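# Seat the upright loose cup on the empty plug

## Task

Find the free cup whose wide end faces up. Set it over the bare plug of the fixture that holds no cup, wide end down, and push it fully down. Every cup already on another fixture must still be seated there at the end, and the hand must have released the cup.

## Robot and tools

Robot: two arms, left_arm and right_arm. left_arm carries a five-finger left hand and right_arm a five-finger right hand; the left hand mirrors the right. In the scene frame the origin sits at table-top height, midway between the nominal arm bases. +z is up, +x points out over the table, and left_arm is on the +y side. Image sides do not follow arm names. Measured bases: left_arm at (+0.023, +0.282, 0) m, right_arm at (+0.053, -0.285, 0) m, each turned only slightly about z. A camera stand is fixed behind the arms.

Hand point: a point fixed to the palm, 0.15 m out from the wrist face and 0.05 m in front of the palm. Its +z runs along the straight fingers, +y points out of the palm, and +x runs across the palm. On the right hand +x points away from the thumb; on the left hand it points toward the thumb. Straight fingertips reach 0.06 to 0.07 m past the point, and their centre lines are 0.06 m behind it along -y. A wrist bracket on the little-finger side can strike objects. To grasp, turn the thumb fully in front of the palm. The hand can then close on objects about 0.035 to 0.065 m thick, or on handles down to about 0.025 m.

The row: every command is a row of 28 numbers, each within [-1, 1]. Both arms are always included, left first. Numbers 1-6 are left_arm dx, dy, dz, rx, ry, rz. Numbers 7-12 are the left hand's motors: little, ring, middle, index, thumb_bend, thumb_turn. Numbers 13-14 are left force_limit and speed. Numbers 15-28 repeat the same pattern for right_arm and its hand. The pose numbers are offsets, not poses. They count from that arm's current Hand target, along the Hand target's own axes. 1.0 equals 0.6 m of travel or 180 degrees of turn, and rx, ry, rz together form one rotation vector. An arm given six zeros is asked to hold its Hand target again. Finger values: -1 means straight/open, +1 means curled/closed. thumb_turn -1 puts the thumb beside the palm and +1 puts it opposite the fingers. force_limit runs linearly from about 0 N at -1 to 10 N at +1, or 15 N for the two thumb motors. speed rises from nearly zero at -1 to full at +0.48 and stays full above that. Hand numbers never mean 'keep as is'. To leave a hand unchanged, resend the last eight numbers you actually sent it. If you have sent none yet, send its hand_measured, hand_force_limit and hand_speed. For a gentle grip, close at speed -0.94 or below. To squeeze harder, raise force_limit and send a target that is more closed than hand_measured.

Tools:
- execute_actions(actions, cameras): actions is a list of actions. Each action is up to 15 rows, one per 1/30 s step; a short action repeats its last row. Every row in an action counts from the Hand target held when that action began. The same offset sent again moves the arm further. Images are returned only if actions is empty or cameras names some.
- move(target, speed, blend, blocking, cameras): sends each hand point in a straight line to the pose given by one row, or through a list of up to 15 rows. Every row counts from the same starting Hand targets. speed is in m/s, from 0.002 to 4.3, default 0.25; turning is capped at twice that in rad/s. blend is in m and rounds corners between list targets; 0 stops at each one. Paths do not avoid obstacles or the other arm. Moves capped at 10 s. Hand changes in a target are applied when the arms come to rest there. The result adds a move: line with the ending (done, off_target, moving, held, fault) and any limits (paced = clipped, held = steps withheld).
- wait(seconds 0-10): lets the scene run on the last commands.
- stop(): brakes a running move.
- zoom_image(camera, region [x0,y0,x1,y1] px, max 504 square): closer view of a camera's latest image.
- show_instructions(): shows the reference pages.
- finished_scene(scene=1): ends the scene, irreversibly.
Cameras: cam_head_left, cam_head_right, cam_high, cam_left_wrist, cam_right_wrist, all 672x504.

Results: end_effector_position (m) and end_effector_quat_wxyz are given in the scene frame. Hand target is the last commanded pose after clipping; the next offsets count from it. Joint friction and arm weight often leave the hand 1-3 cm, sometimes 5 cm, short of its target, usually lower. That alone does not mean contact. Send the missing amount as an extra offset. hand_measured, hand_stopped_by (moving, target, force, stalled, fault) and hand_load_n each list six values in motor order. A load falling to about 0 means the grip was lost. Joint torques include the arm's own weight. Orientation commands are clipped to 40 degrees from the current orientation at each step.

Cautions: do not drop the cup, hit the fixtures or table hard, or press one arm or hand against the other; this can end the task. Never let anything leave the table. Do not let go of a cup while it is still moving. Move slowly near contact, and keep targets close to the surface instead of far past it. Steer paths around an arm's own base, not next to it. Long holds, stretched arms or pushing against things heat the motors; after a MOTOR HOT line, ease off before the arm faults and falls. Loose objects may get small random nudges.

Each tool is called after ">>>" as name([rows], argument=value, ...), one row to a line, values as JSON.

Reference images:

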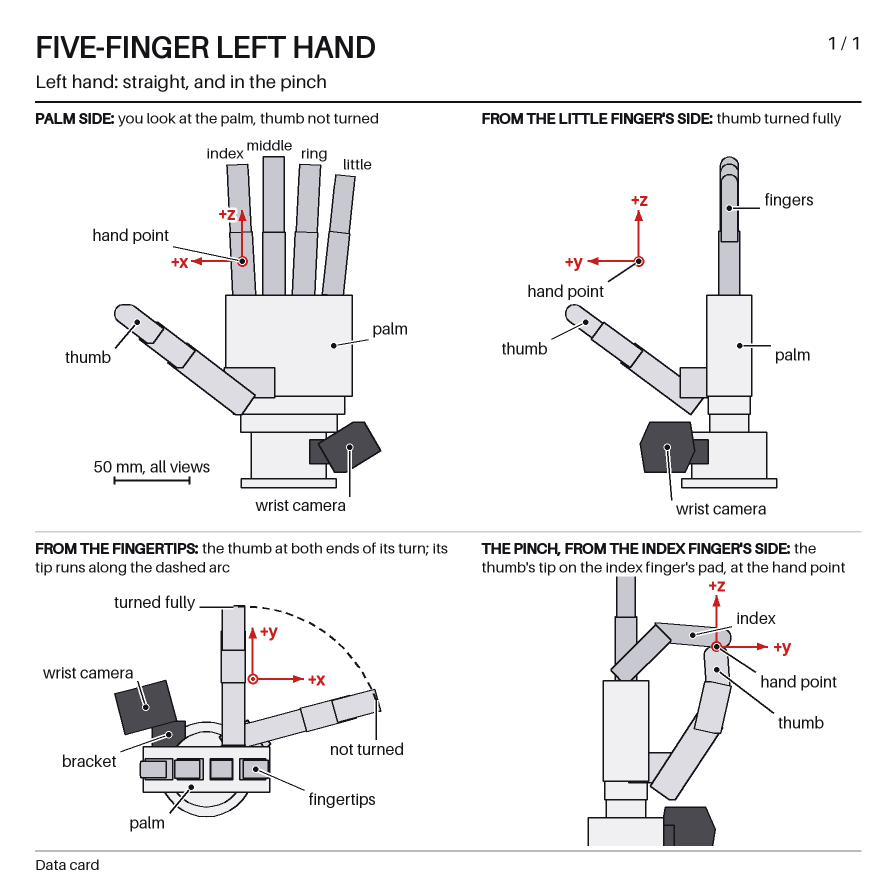

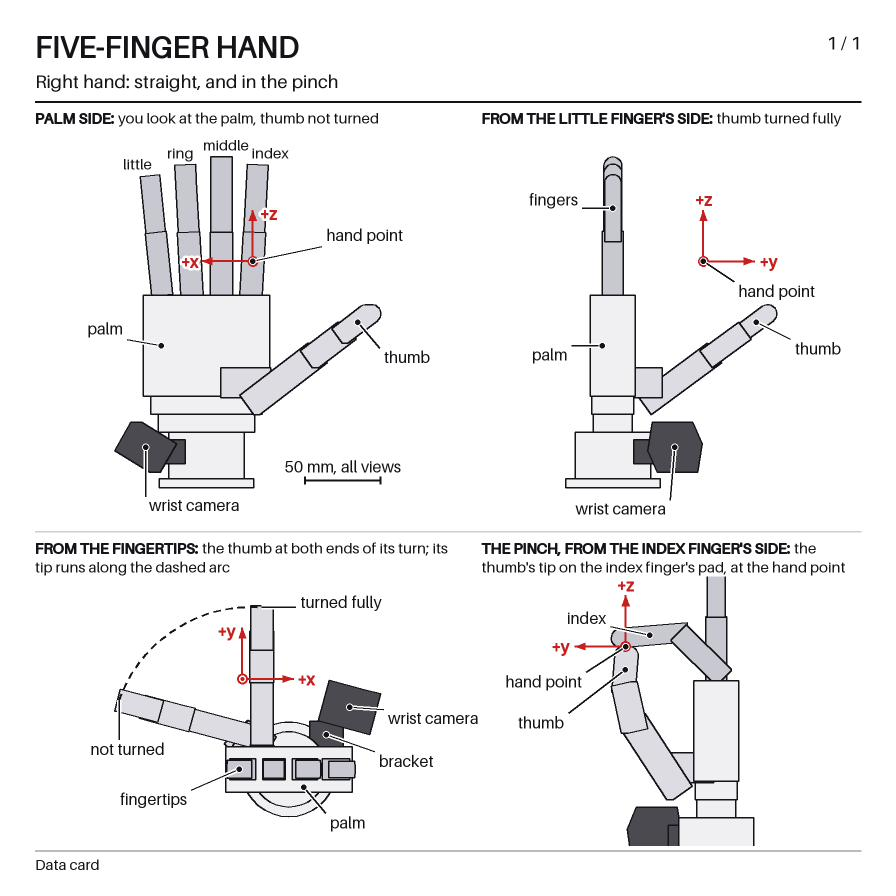

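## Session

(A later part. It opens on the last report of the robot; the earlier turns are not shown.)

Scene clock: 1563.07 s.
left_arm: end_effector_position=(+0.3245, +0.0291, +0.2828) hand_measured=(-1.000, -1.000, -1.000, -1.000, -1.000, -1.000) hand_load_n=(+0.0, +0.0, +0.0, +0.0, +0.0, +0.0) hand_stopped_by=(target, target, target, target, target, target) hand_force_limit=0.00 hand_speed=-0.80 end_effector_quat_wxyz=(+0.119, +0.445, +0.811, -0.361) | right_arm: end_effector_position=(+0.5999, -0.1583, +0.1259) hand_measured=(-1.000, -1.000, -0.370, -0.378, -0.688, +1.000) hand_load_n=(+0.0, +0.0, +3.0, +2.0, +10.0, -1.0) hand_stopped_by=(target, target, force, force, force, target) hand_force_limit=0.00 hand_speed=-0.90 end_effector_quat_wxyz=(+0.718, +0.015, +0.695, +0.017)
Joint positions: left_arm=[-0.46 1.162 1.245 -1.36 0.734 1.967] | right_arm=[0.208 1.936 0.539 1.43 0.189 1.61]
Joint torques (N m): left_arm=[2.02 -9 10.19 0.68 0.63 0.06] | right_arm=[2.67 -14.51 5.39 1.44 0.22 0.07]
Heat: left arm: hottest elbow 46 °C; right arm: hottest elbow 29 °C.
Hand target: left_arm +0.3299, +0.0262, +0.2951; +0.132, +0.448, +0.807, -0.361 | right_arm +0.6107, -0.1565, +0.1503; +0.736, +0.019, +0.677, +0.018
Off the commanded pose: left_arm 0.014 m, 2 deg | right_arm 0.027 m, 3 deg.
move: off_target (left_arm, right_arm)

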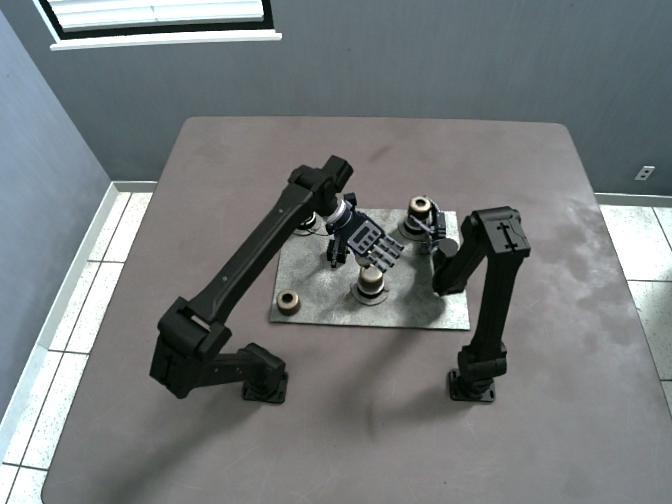

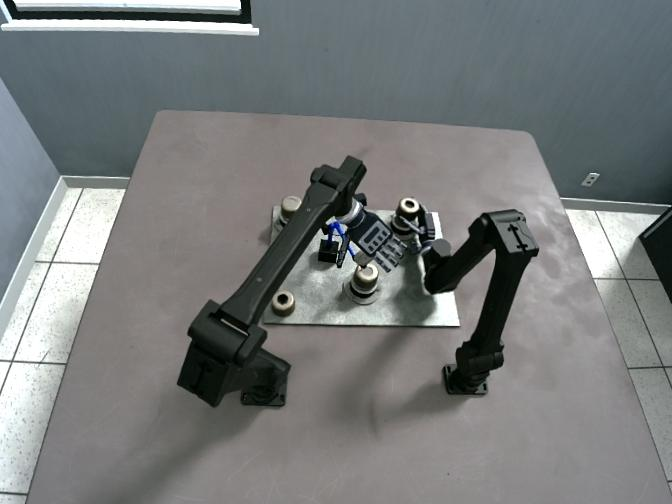

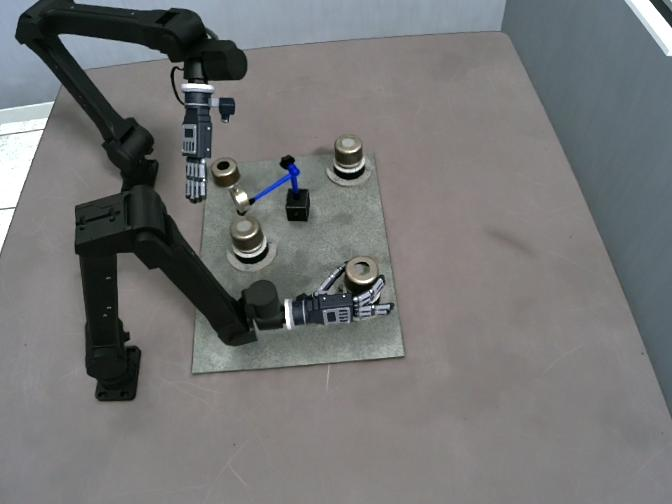

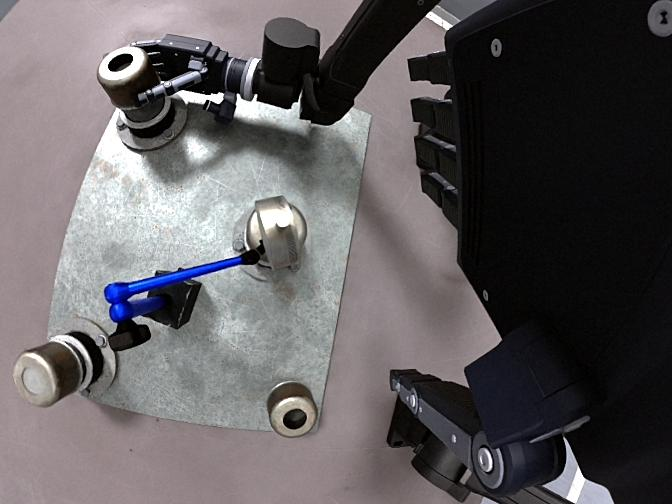

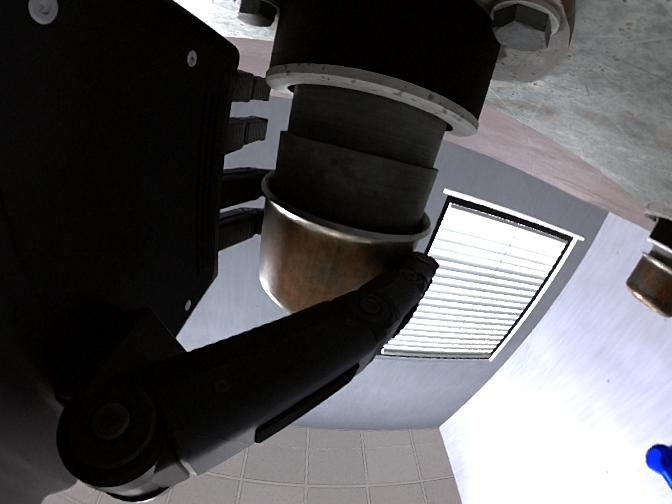

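>>> move(target=[0,0,0,0,0,0,-1,-1,-1,-1,-1,-1,0,-0.8,0.0332,-0.0017,-0.0028,0,0.0153,-0.0105,-1,-1,-0.2,-0.2,-0.2,1,0,-0.9], speed=0.04, cameras=["cam_high","cam_left_wrist","cam_right_wrist"])

>>> zoom_image(camera="cam_right_wrist", region=[220, 20, 500, 300])

>>> zoom_image(camera="cam_left_wrist", region=[80, 20, 280, 160])

Scene clock: 1576.60 s.
left_arm: end_effector_position=(+0.3245, +0.0291, +0.2828) hand_measured=(-1.000, -1.000, -1.000, -1.000, -1.000, -1.000) hand_load_n=(+0.0, +0.0, +0.0, +0.0, +0.0, +0.0) hand_stopped_by=(target, target, target, target, target, target) hand_force_limit=0.00 hand_speed=-0.80 end_effector_quat_wxyz=(+0.119, +0.445, +0.811, -0.361) | right_arm: end_effector_position=(+0.6001, -0.1579, +0.1250) hand_measured=(-1.000, -1.000, -0.370, -0.378, -0.688, +1.000) hand_load_n=(+0.0, +0.0, +3.5, +1.5, +10.0, -0.5) hand_stopped_by=(target, target, force, force, force, target) hand_force_limit=0.00 hand_speed=-0.90 end_effector_quat_wxyz=(+0.716, +0.014, +0.697, +0.016)
Joint positions: left_arm=[-0.46 1.162 1.245 -1.36 0.734 1.967] | right_arm=[0.208 1.933 0.538 1.422 0.187 1.607]
Joint torques (N m): left_arm=[2.08 -8.82 10.21 0.69 0.63 0.03] | right_arm=[2.43 -12.63 5.18 0.64 0.13 -0.12]
Heat: left arm: hottest elbow 46 °C; right arm: hottest elbow 30 °C.
Hand target: left_arm +0.3299, +0.0262, +0.2951; +0.132, +0.448, +0.807, -0.361 | right_arm +0.6106, -0.1565, +0.1303; +0.719, +0.007, +0.694, +0.006
Off the commanded pose: left_arm 0.014 m, 2 deg | right_arm 0.012 m, 1 deg.
move: off_target (left_arm, right_arm)
Images, in order (width x height): cam_high 672x504, cam_left_wrist 672x504, cam_right_wrist 672x504.

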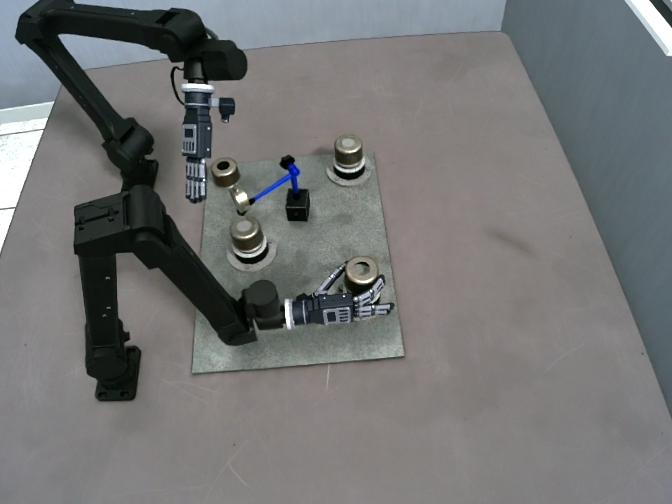

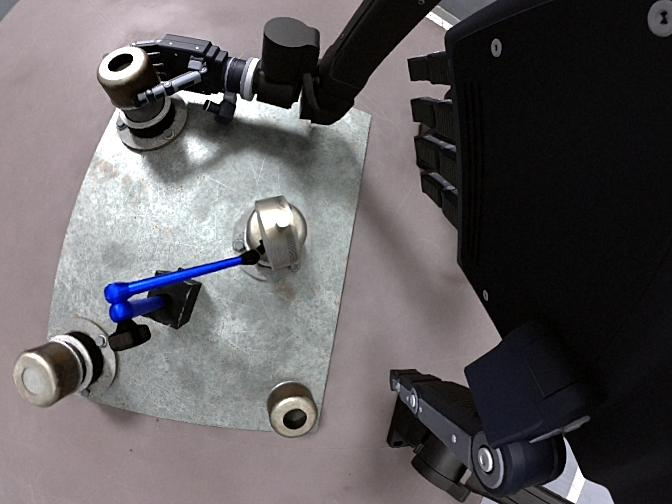

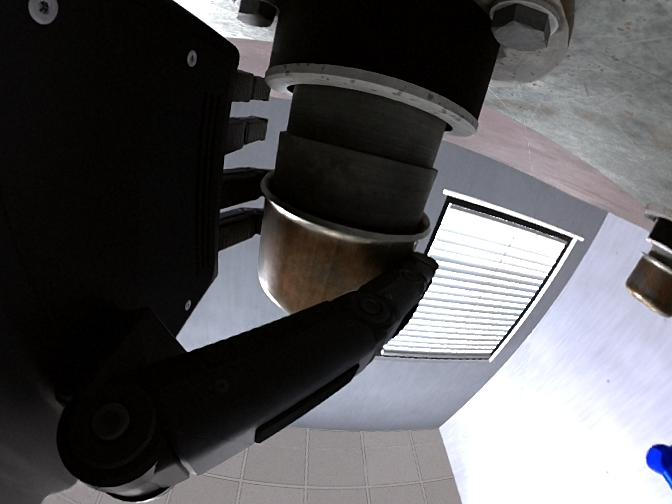

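Scaled by 1.800 from the camera's 672x504 image, which has a finer 960x720 frame.

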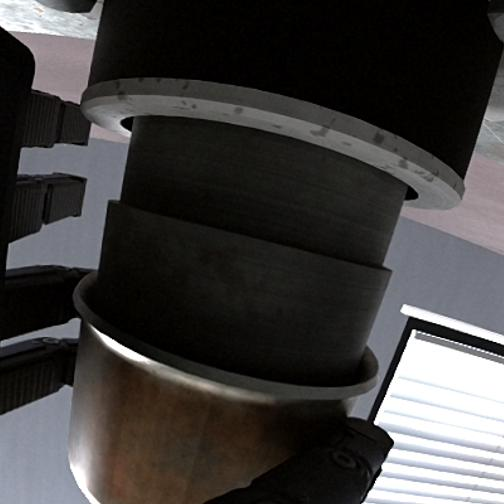

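Scaled by 2.520 from the camera's 672x504 image, which has a finer 960x720 frame.

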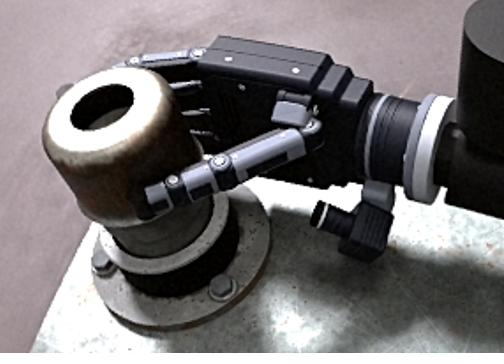

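>>> move(target=[0,0,0,0,0,0,-1,-1,-1,-1,-1,-1,0,-0.8,0,0,0,0,0,0,-1,-1,-0.2,-0.2,-0.9,1,0,-0.98], speed=0.03, cameras=["cam_high","cam_left_wrist","cam_right_wrist"])

>>> zoom_image(camera="cam_right_wrist", region=[220, 20, 500, 300])

>>> zoom_image(camera="cam_left_wrist", region=[80, 20, 280, 160])

Scene clock: 1616.73 s.
left_arm: end_effector_position=(+0.3245, +0.0291, +0.2828) hand_measured=(-1.000, -1.000, -1.000, -1.000, -1.000, -1.000) hand_load_n=(+0.0, +0.0, +0.0, +0.0, +0.0, +0.0) hand_stopped_by=(target, target, target, target, target, target) hand_force_limit=0.00 hand_speed=-0.80 end_effector_quat_wxyz=(+0.119, +0.445, +0.811, -0.361) | right_arm: end_effector_position=(+0.6033, -0.1570, +0.1216) hand_measured=(-1.000, -1.000, -0.368, -0.378, -0.834, +1.000) hand_load_n=(-0.5, +0.0, +0.0, +0.0, +0.0, -0.5) hand_stopped_by=(target, target, force, force, moving, target) hand_force_limit=0.00 hand_speed=-0.98 end_effector_quat_wxyz=(+0.712, +0.010, +0.702, +0.012)
Joint positions: left_arm=[-0.46 1.162 1.245 -1.36 0.734 1.967] | right_arm=[0.208 1.932 0.546 1.401 0.187 1.599]
Joint torques (N m): left_arm=[2.32 -8.94 10.13 0.62 0.62 0.04] | right_arm=[2.43 -12.69 4.7 1.46 0.12 -0.05]
Heat: left arm: hottest elbow 46 °C; right arm: hottest elbow 30 °C.
Hand target: left_arm +0.3299, +0.0262, +0.2951; +0.132, +0.448, +0.807, -0.361 | right_arm +0.6107, -0.1565, +0.1302; +0.719, +0.007, +0.695, +0.006
Off the commanded pose: left_arm 0.014 m, 2 deg | right_arm 0.011 m, 1 deg.
move: moving (right_arm; no rest 5 s after the path's end), off_target (left_arm)
Images, in order (width x height): cam_high 672x504, cam_left_wrist 672x504, cam_right_wrist 672x504.

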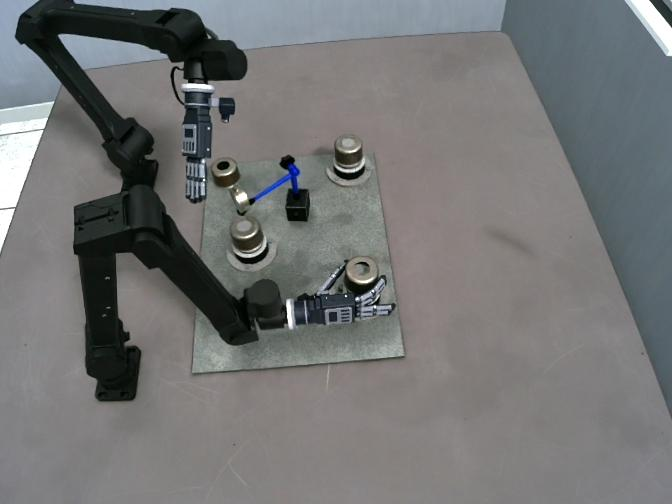

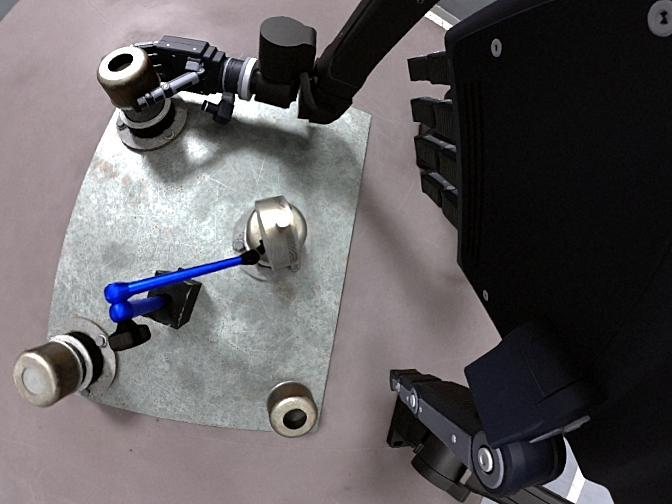

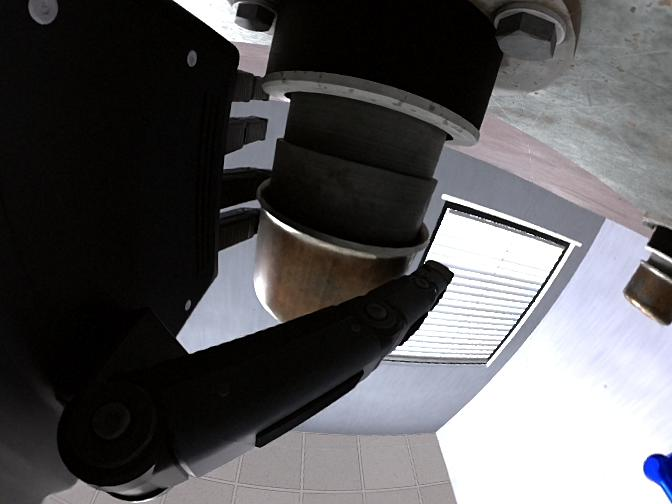

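Scaled by 1.800 from the camera's 672x504 image, which has a finer 960x720 frame.

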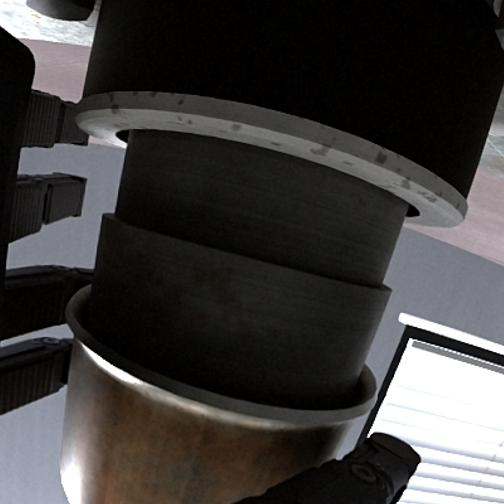

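Scaled by 2.520 from the camera's 672x504 image, which has a finer 960x720 frame.

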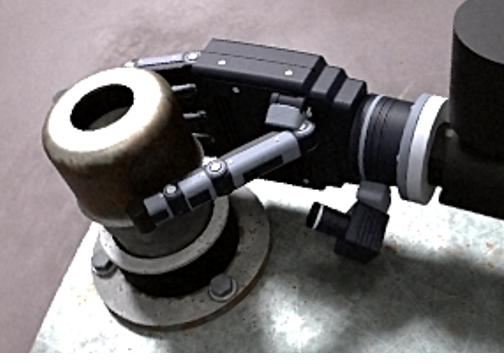

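>>> move(target=[0,0,0,0,0,0,-1,-1,-1,-1,-1,-1,0,-0.8,0,0,0,0,0,0,-1,-1,-1,-1,-1,1,0,-0.7], speed=0.03, cameras=["cam_high","cam_left_wrist","cam_right_wrist"])

>>> zoom_image(camera="cam_right_wrist", region=[220, 20, 500, 300])

>>> zoom_image(camera="cam_left_wrist", region=[80, 20, 200, 160])

>>> zoom_image(camera="cam_high", region=[325, 250, 395, 320])

Scene clock: 1627.63 s.
left_arm: end_effector_position=(+0.3245, +0.0291, +0.2828) hand_measured=(-1.000, -1.000, -1.000, -1.000, -1.000, -1.000) hand_load_n=(+0.0, +0.0, +0.0, +0.0, +0.0, +0.0) hand_stopped_by=(target, target, target, target, target, target) hand_force_limit=0.00 hand_speed=-0.80 end_effector_quat_wxyz=(+0.119, +0.445, +0.811, -0.361) | right_arm: end_effector_position=(+0.6033, -0.1570, +0.1216) hand_measured=(-1.000, -1.000, -1.000, -1.000, -1.000, +1.000) hand_load_n=(+0.0, +0.0, +0.0, +0.0, -0.5, +0.0) hand_stopped_by=(target, target, target, target, target, target) hand_force_limit=0.00 hand_speed=-0.70 end_effector_quat_wxyz=(+0.712, +0.010, +0.702, +0.012)
Joint positions: left_arm=[-0.46 1.162 1.245 -1.36 0.734 1.967] | right_arm=[0.208 1.932 0.546 1.401 0.187 1.599]
Joint torques (N m): left_arm=[2.08 -9.11 10.24 0.65 0.59 0.05] | right_arm=[2.43 -12.63 4.71 1.5 0.13 -0.05]
Heat: left arm: hottest elbow 46 °C; right arm: hottest elbow 29 °C.
Hand target: left_arm +0.3299, +0.0262, +0.2951; +0.132, +0.448, +0.807, -0.361 | right_arm +0.6107, -0.1565, +0.1301; +0.719, +0.007, +0.695, +0.006
Off the commanded pose: left_arm 0.014 m, 2 deg | right_arm 0.011 m, 1 deg.
move: off_target (left_arm, right_arm)
Images, in order (width x height): cam_high 672x504, cam_left_wrist 672x504, cam_right_wrist 672x504.

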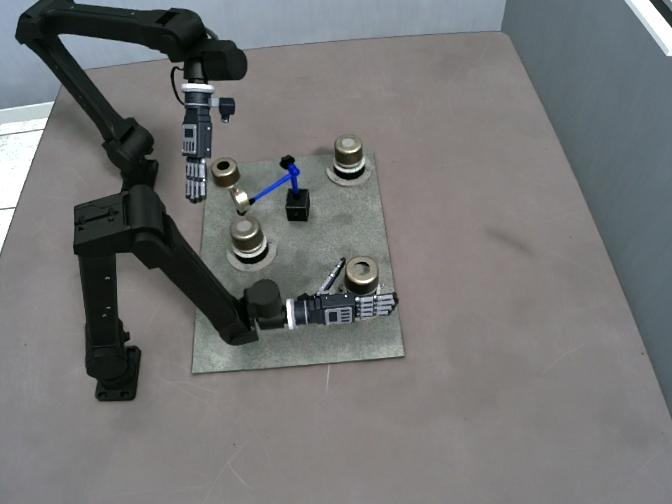

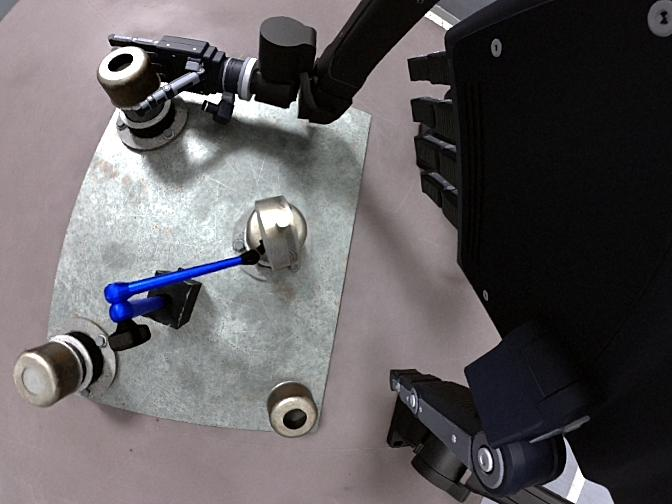

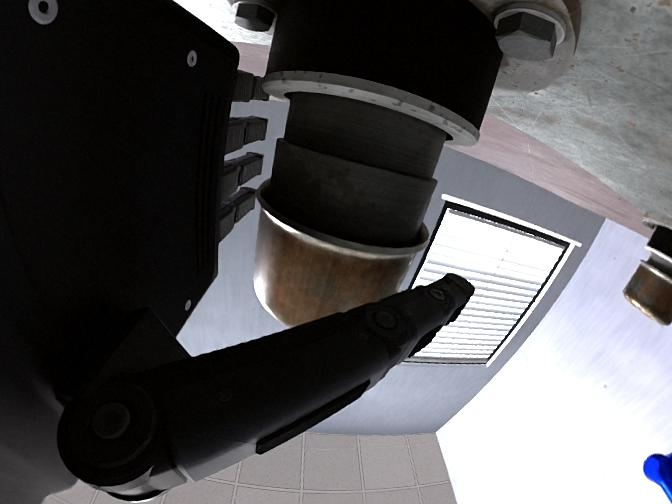

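Scaled by 1.800 from the camera's 672x504 image, which has a finer 960x720 frame.

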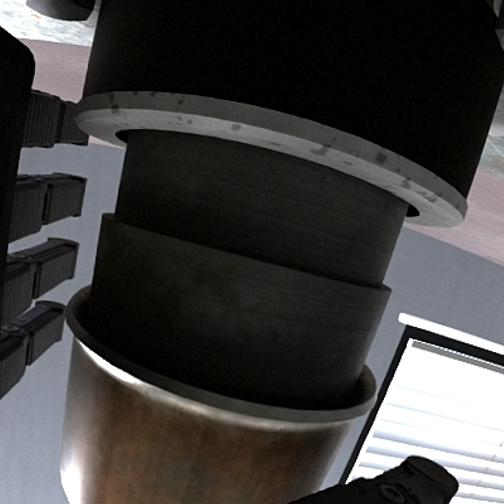

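Scaled by 3.600 from the camera's 672x504 image, which has a finer 960x720 frame.

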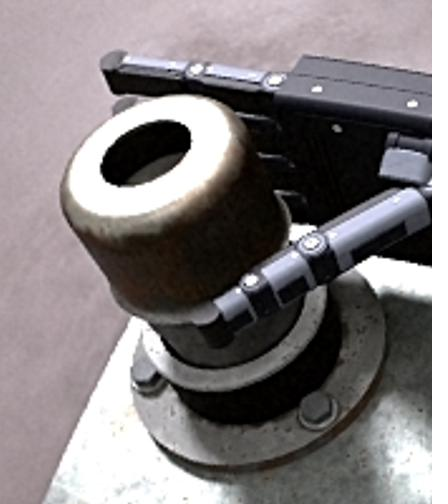

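Scaled by 7.200.

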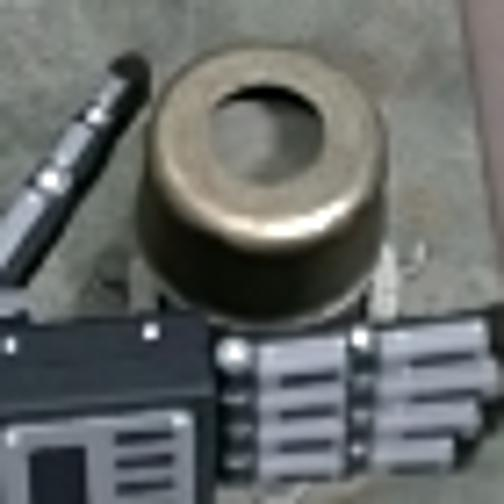

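>>> move([
  [0,0,0,0,0,0,-1,-1,-1,-1,-1,-1,0,-0.8,-0.0418,0.0003,-0.2487,0,0,0,-1,-1,-1,-1,-1,1,0,-0.7],
  [0,0,0,0,0,0,-1,-1,-1,-1,-1,-1,0,-0.8,-0.228,-0.0297,-0.3093,0,0,-0.5,-1,-1,-1,-1,-1,-1,0,0],
], speed=[0.12,0.25], blend=[0.03,0], cameras=["all"])

>>> zoom_image(camera="cam_left_wrist", region=[80, 20, 200, 160])

>>> zoom_image(camera="cam_high", region=[325, 250, 395, 320])

>>> zoom_image(camera="cam_head_left", region=[385, 170, 455, 250])

Scene clock: 1673.27 s.
left_arm: end_effector_position=(+0.3245, +0.0291, +0.2828) hand_measured=(-1.000, -1.000, -1.000, -1.000, -1.000, -1.000) hand_load_n=(+0.0, +0.0, +0.0, +0.0, +0.0, +0.0) hand_stopped_by=(target, target, target, target, target, target) hand_force_limit=0.00 hand_speed=-0.80 end_effector_quat_wxyz=(+0.119, +0.445, +0.811, -0.361) | right_arm: end_effector_position=(+0.4129, -0.1807, +0.2240) hand_measured=(-1.000, -1.000, -1.000, -1.000, -1.000, -1.000) hand_load_n=(+0.0, +0.0, +0.0, +0.0, +0.0, -0.5) hand_stopped_by=(target, target, target, target, target, target) hand_force_limit=0.00 hand_speed=0.00 end_effector_quat_wxyz=(+0.497, -0.500, +0.508, -0.494)
Joint positions: left_arm=[-0.46 1.162 1.245 -1.36 0.734 1.967] | right_arm=[0.436 0.575 0.297 0.26 0.424 0.019]
Joint torques (N m): left_arm=[2.14 -8.88 10.22 0.61 0.63 0.05] | right_arm=[2.96 -0.26 13.9 1.43 0.1 -0.08]
Heat: left arm: hottest elbow 46 °C; right arm: hottest elbow 30 °C.
Hand target: left_arm +0.3299, +0.0262, +0.2951; +0.132, +0.448, +0.807, -0.361 | right_arm +0.4204, -0.1766, +0.2599; +0.513, -0.486, +0.496, -0.504
Off the commanded pose: left_arm 0.014 m, 2 deg | right_arm 0.037 m, 3 deg.
move: off_target (left_arm, right_arm); target 2's new numbers were sent with right_arm's hand 0.037 m and 3 deg from that target

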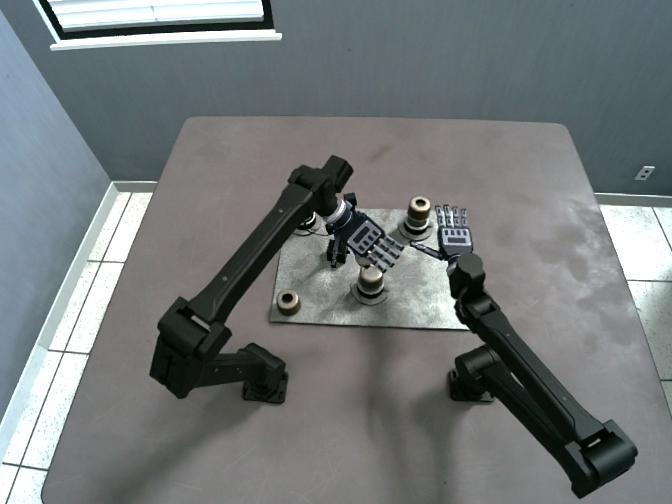

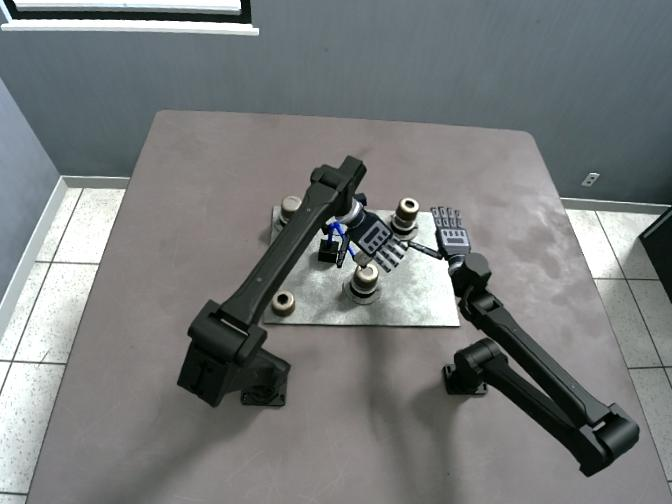

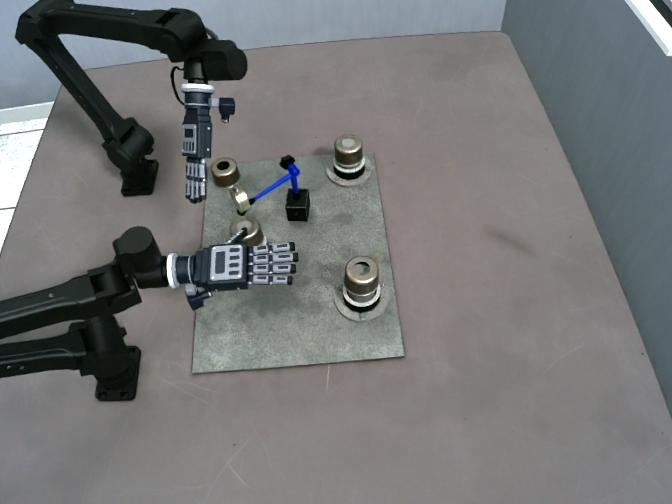

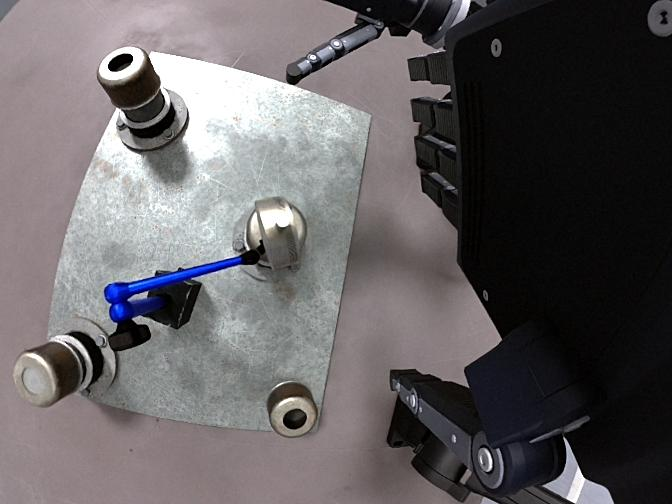

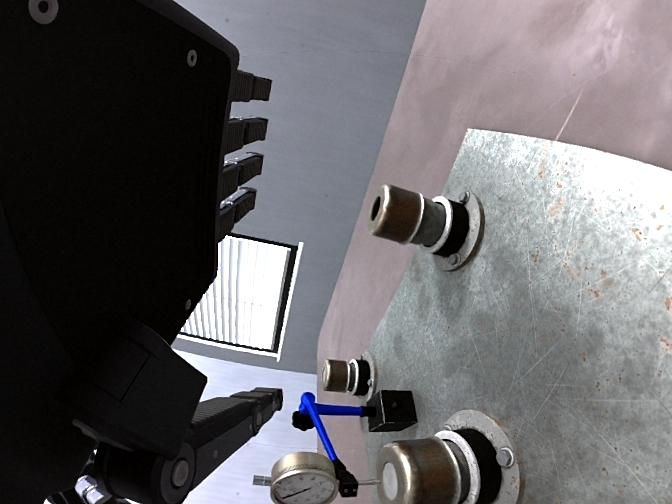

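Scaled by 3.600 from the camera's 672x504 image, which has a finer 960x720 frame.

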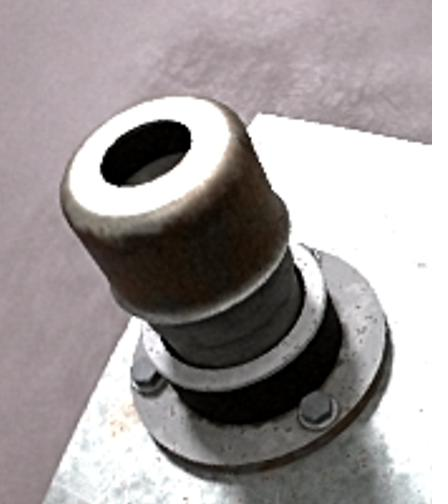

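Scaled by 7.200.

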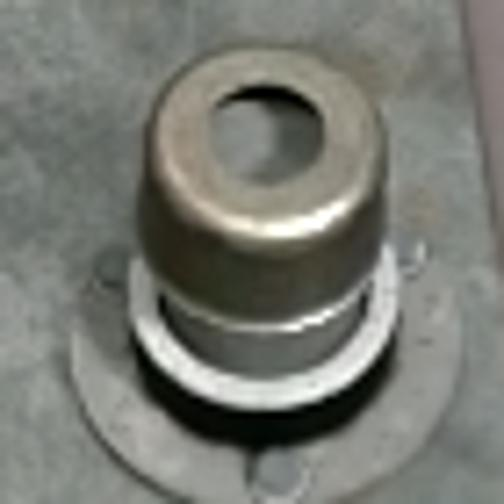

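Scaled by 6.300.

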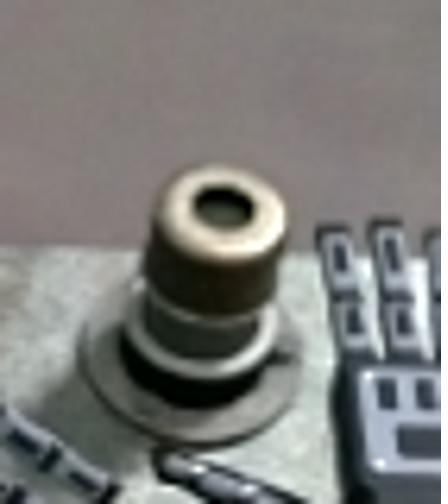

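>>> move(target=[0,0,0,0,0,0,-1,-1,-1,-1,-1,-1,0,-0.8,-0.0937,0.138,0.3735,0,0,0,-1,-1,-1,-1,-1,-1,0,0], speed=0.15, cameras=["all"])

>>> zoom_image(camera="cam_left_wrist", region=[60, 0, 260, 160])

>>> zoom_image(camera="cam_head_left", region=[385, 150, 485, 260])

Scene clock: 1707.60 s.
left_arm: end_effector_position=(+0.3245, +0.0291, +0.2828) hand_measured=(-1.000, -1.000, -1.000, -1.000, -1.000, -1.000) hand_load_n=(+0.0, +0.0, +0.0, +0.0, +0.0, +0.0) hand_stopped_by=(target, target, target, target, target, target) hand_force_limit=0.00 hand_speed=-0.80 end_effector_quat_wxyz=(+0.119, +0.445, +0.811, -0.361) | right_arm: end_effector_position=(+0.6305, -0.1201, +0.1628) hand_measured=(-1.000, -1.000, -1.000, -1.000, -1.000, -1.000) hand_load_n=(+0.0, +0.0, +0.0, +0.0, +0.0, +0.0) hand_stopped_by=(target, target, target, target, target, target) hand_force_limit=0.00 hand_speed=0.00 end_effector_quat_wxyz=(+0.499, -0.502, +0.507, -0.492)
Joint positions: left_arm=[-0.46 1.162 1.245 -1.36 0.734 1.967] | right_arm=[0.351 1.537 0.7 0.818 0.331 0.019]
Joint torques (N m): left_arm=[2.26 -9 10.13 0.57 0.63 0.08] | right_arm=[2.08 -10.52 10.37 2.43 -0.1 -0.05]
Heat: left arm: hottest elbow 46 °C; right arm: hottest elbow 37 °C.
Hand target: left_arm +0.3299, +0.0262, +0.2951; +0.132, +0.448, +0.807, -0.361 | right_arm +0.6474, -0.1192, +0.1863; +0.513, -0.486, +0.496, -0.504
Off the commanded pose: left_arm 0.014 m, 2 deg | right_arm 0.029 m, 3 deg.
move: off_target (left_arm, right_arm)

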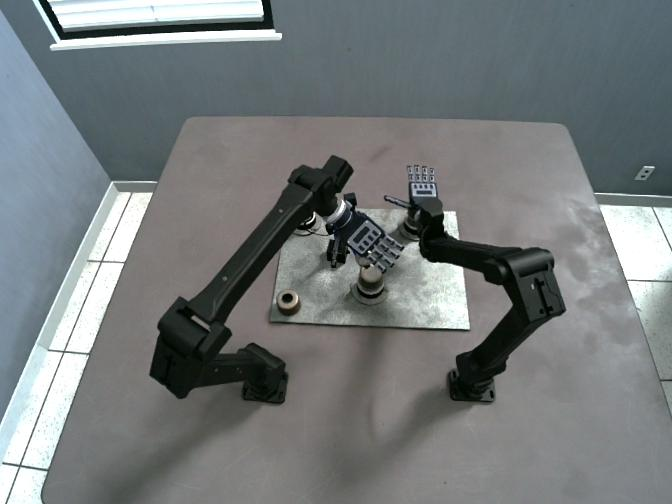

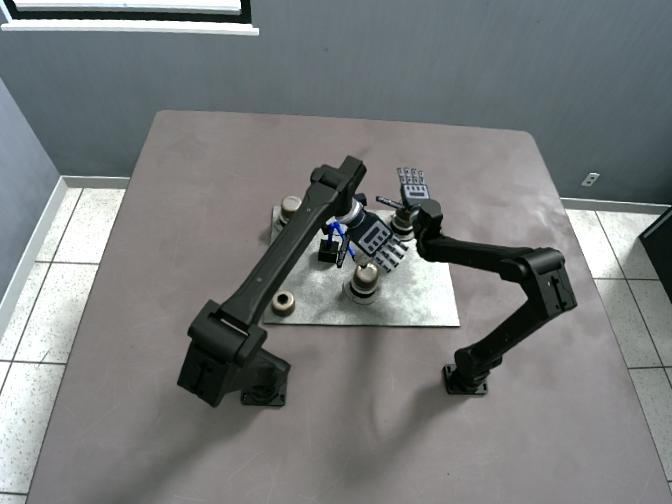

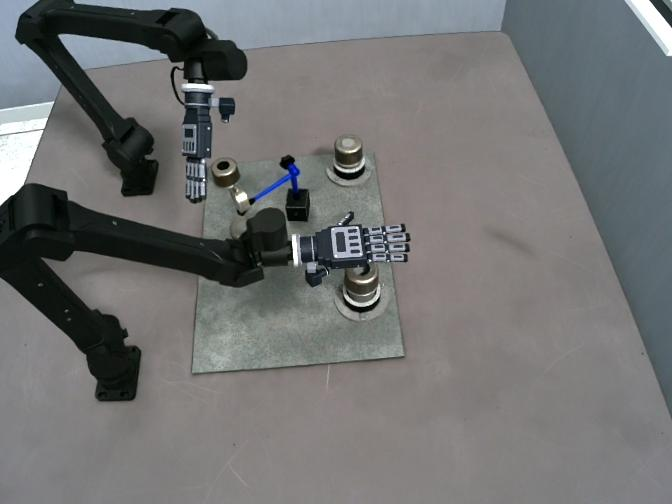

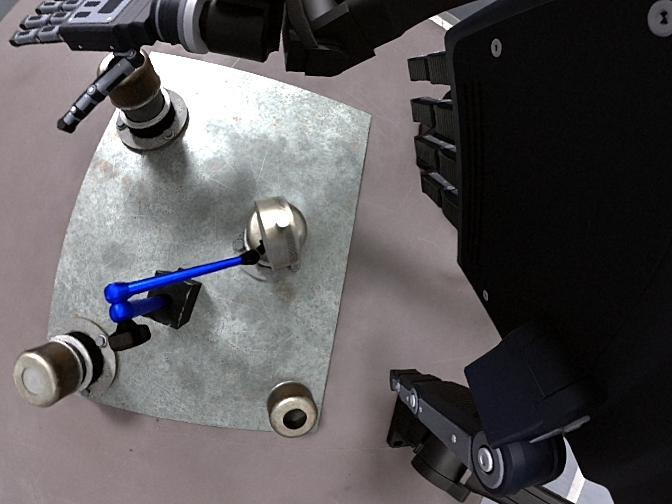

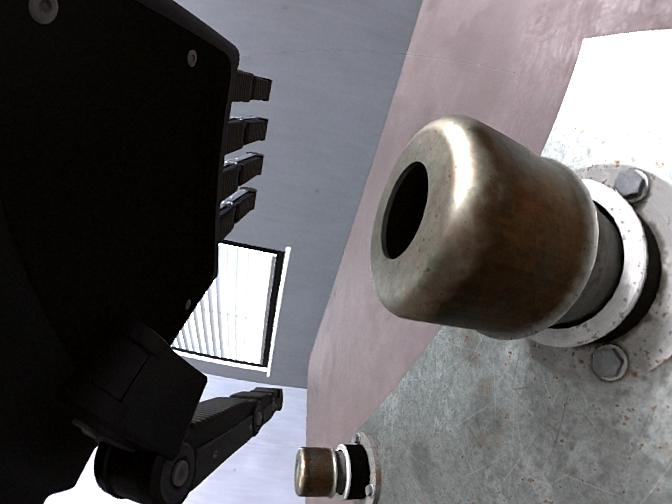

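Scaled by 2.520 from the camera's 672x504 image, which has a finer 960x720 frame.

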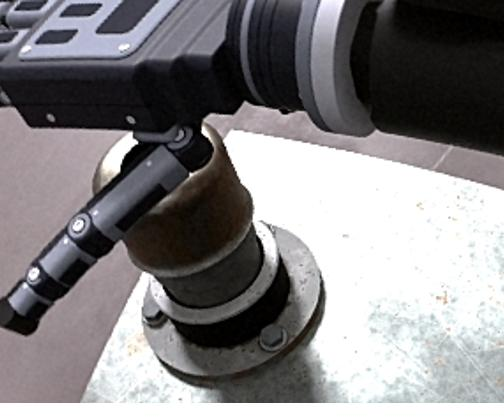

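Scaled by 4.582.

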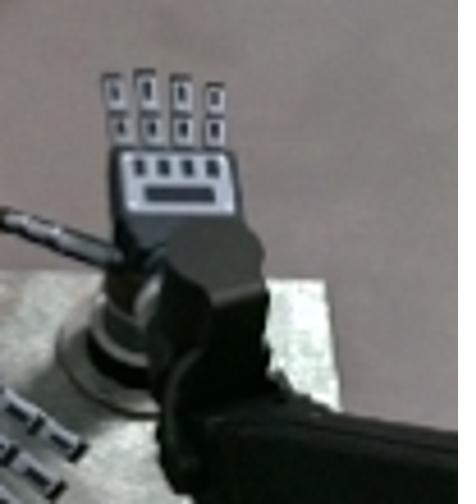

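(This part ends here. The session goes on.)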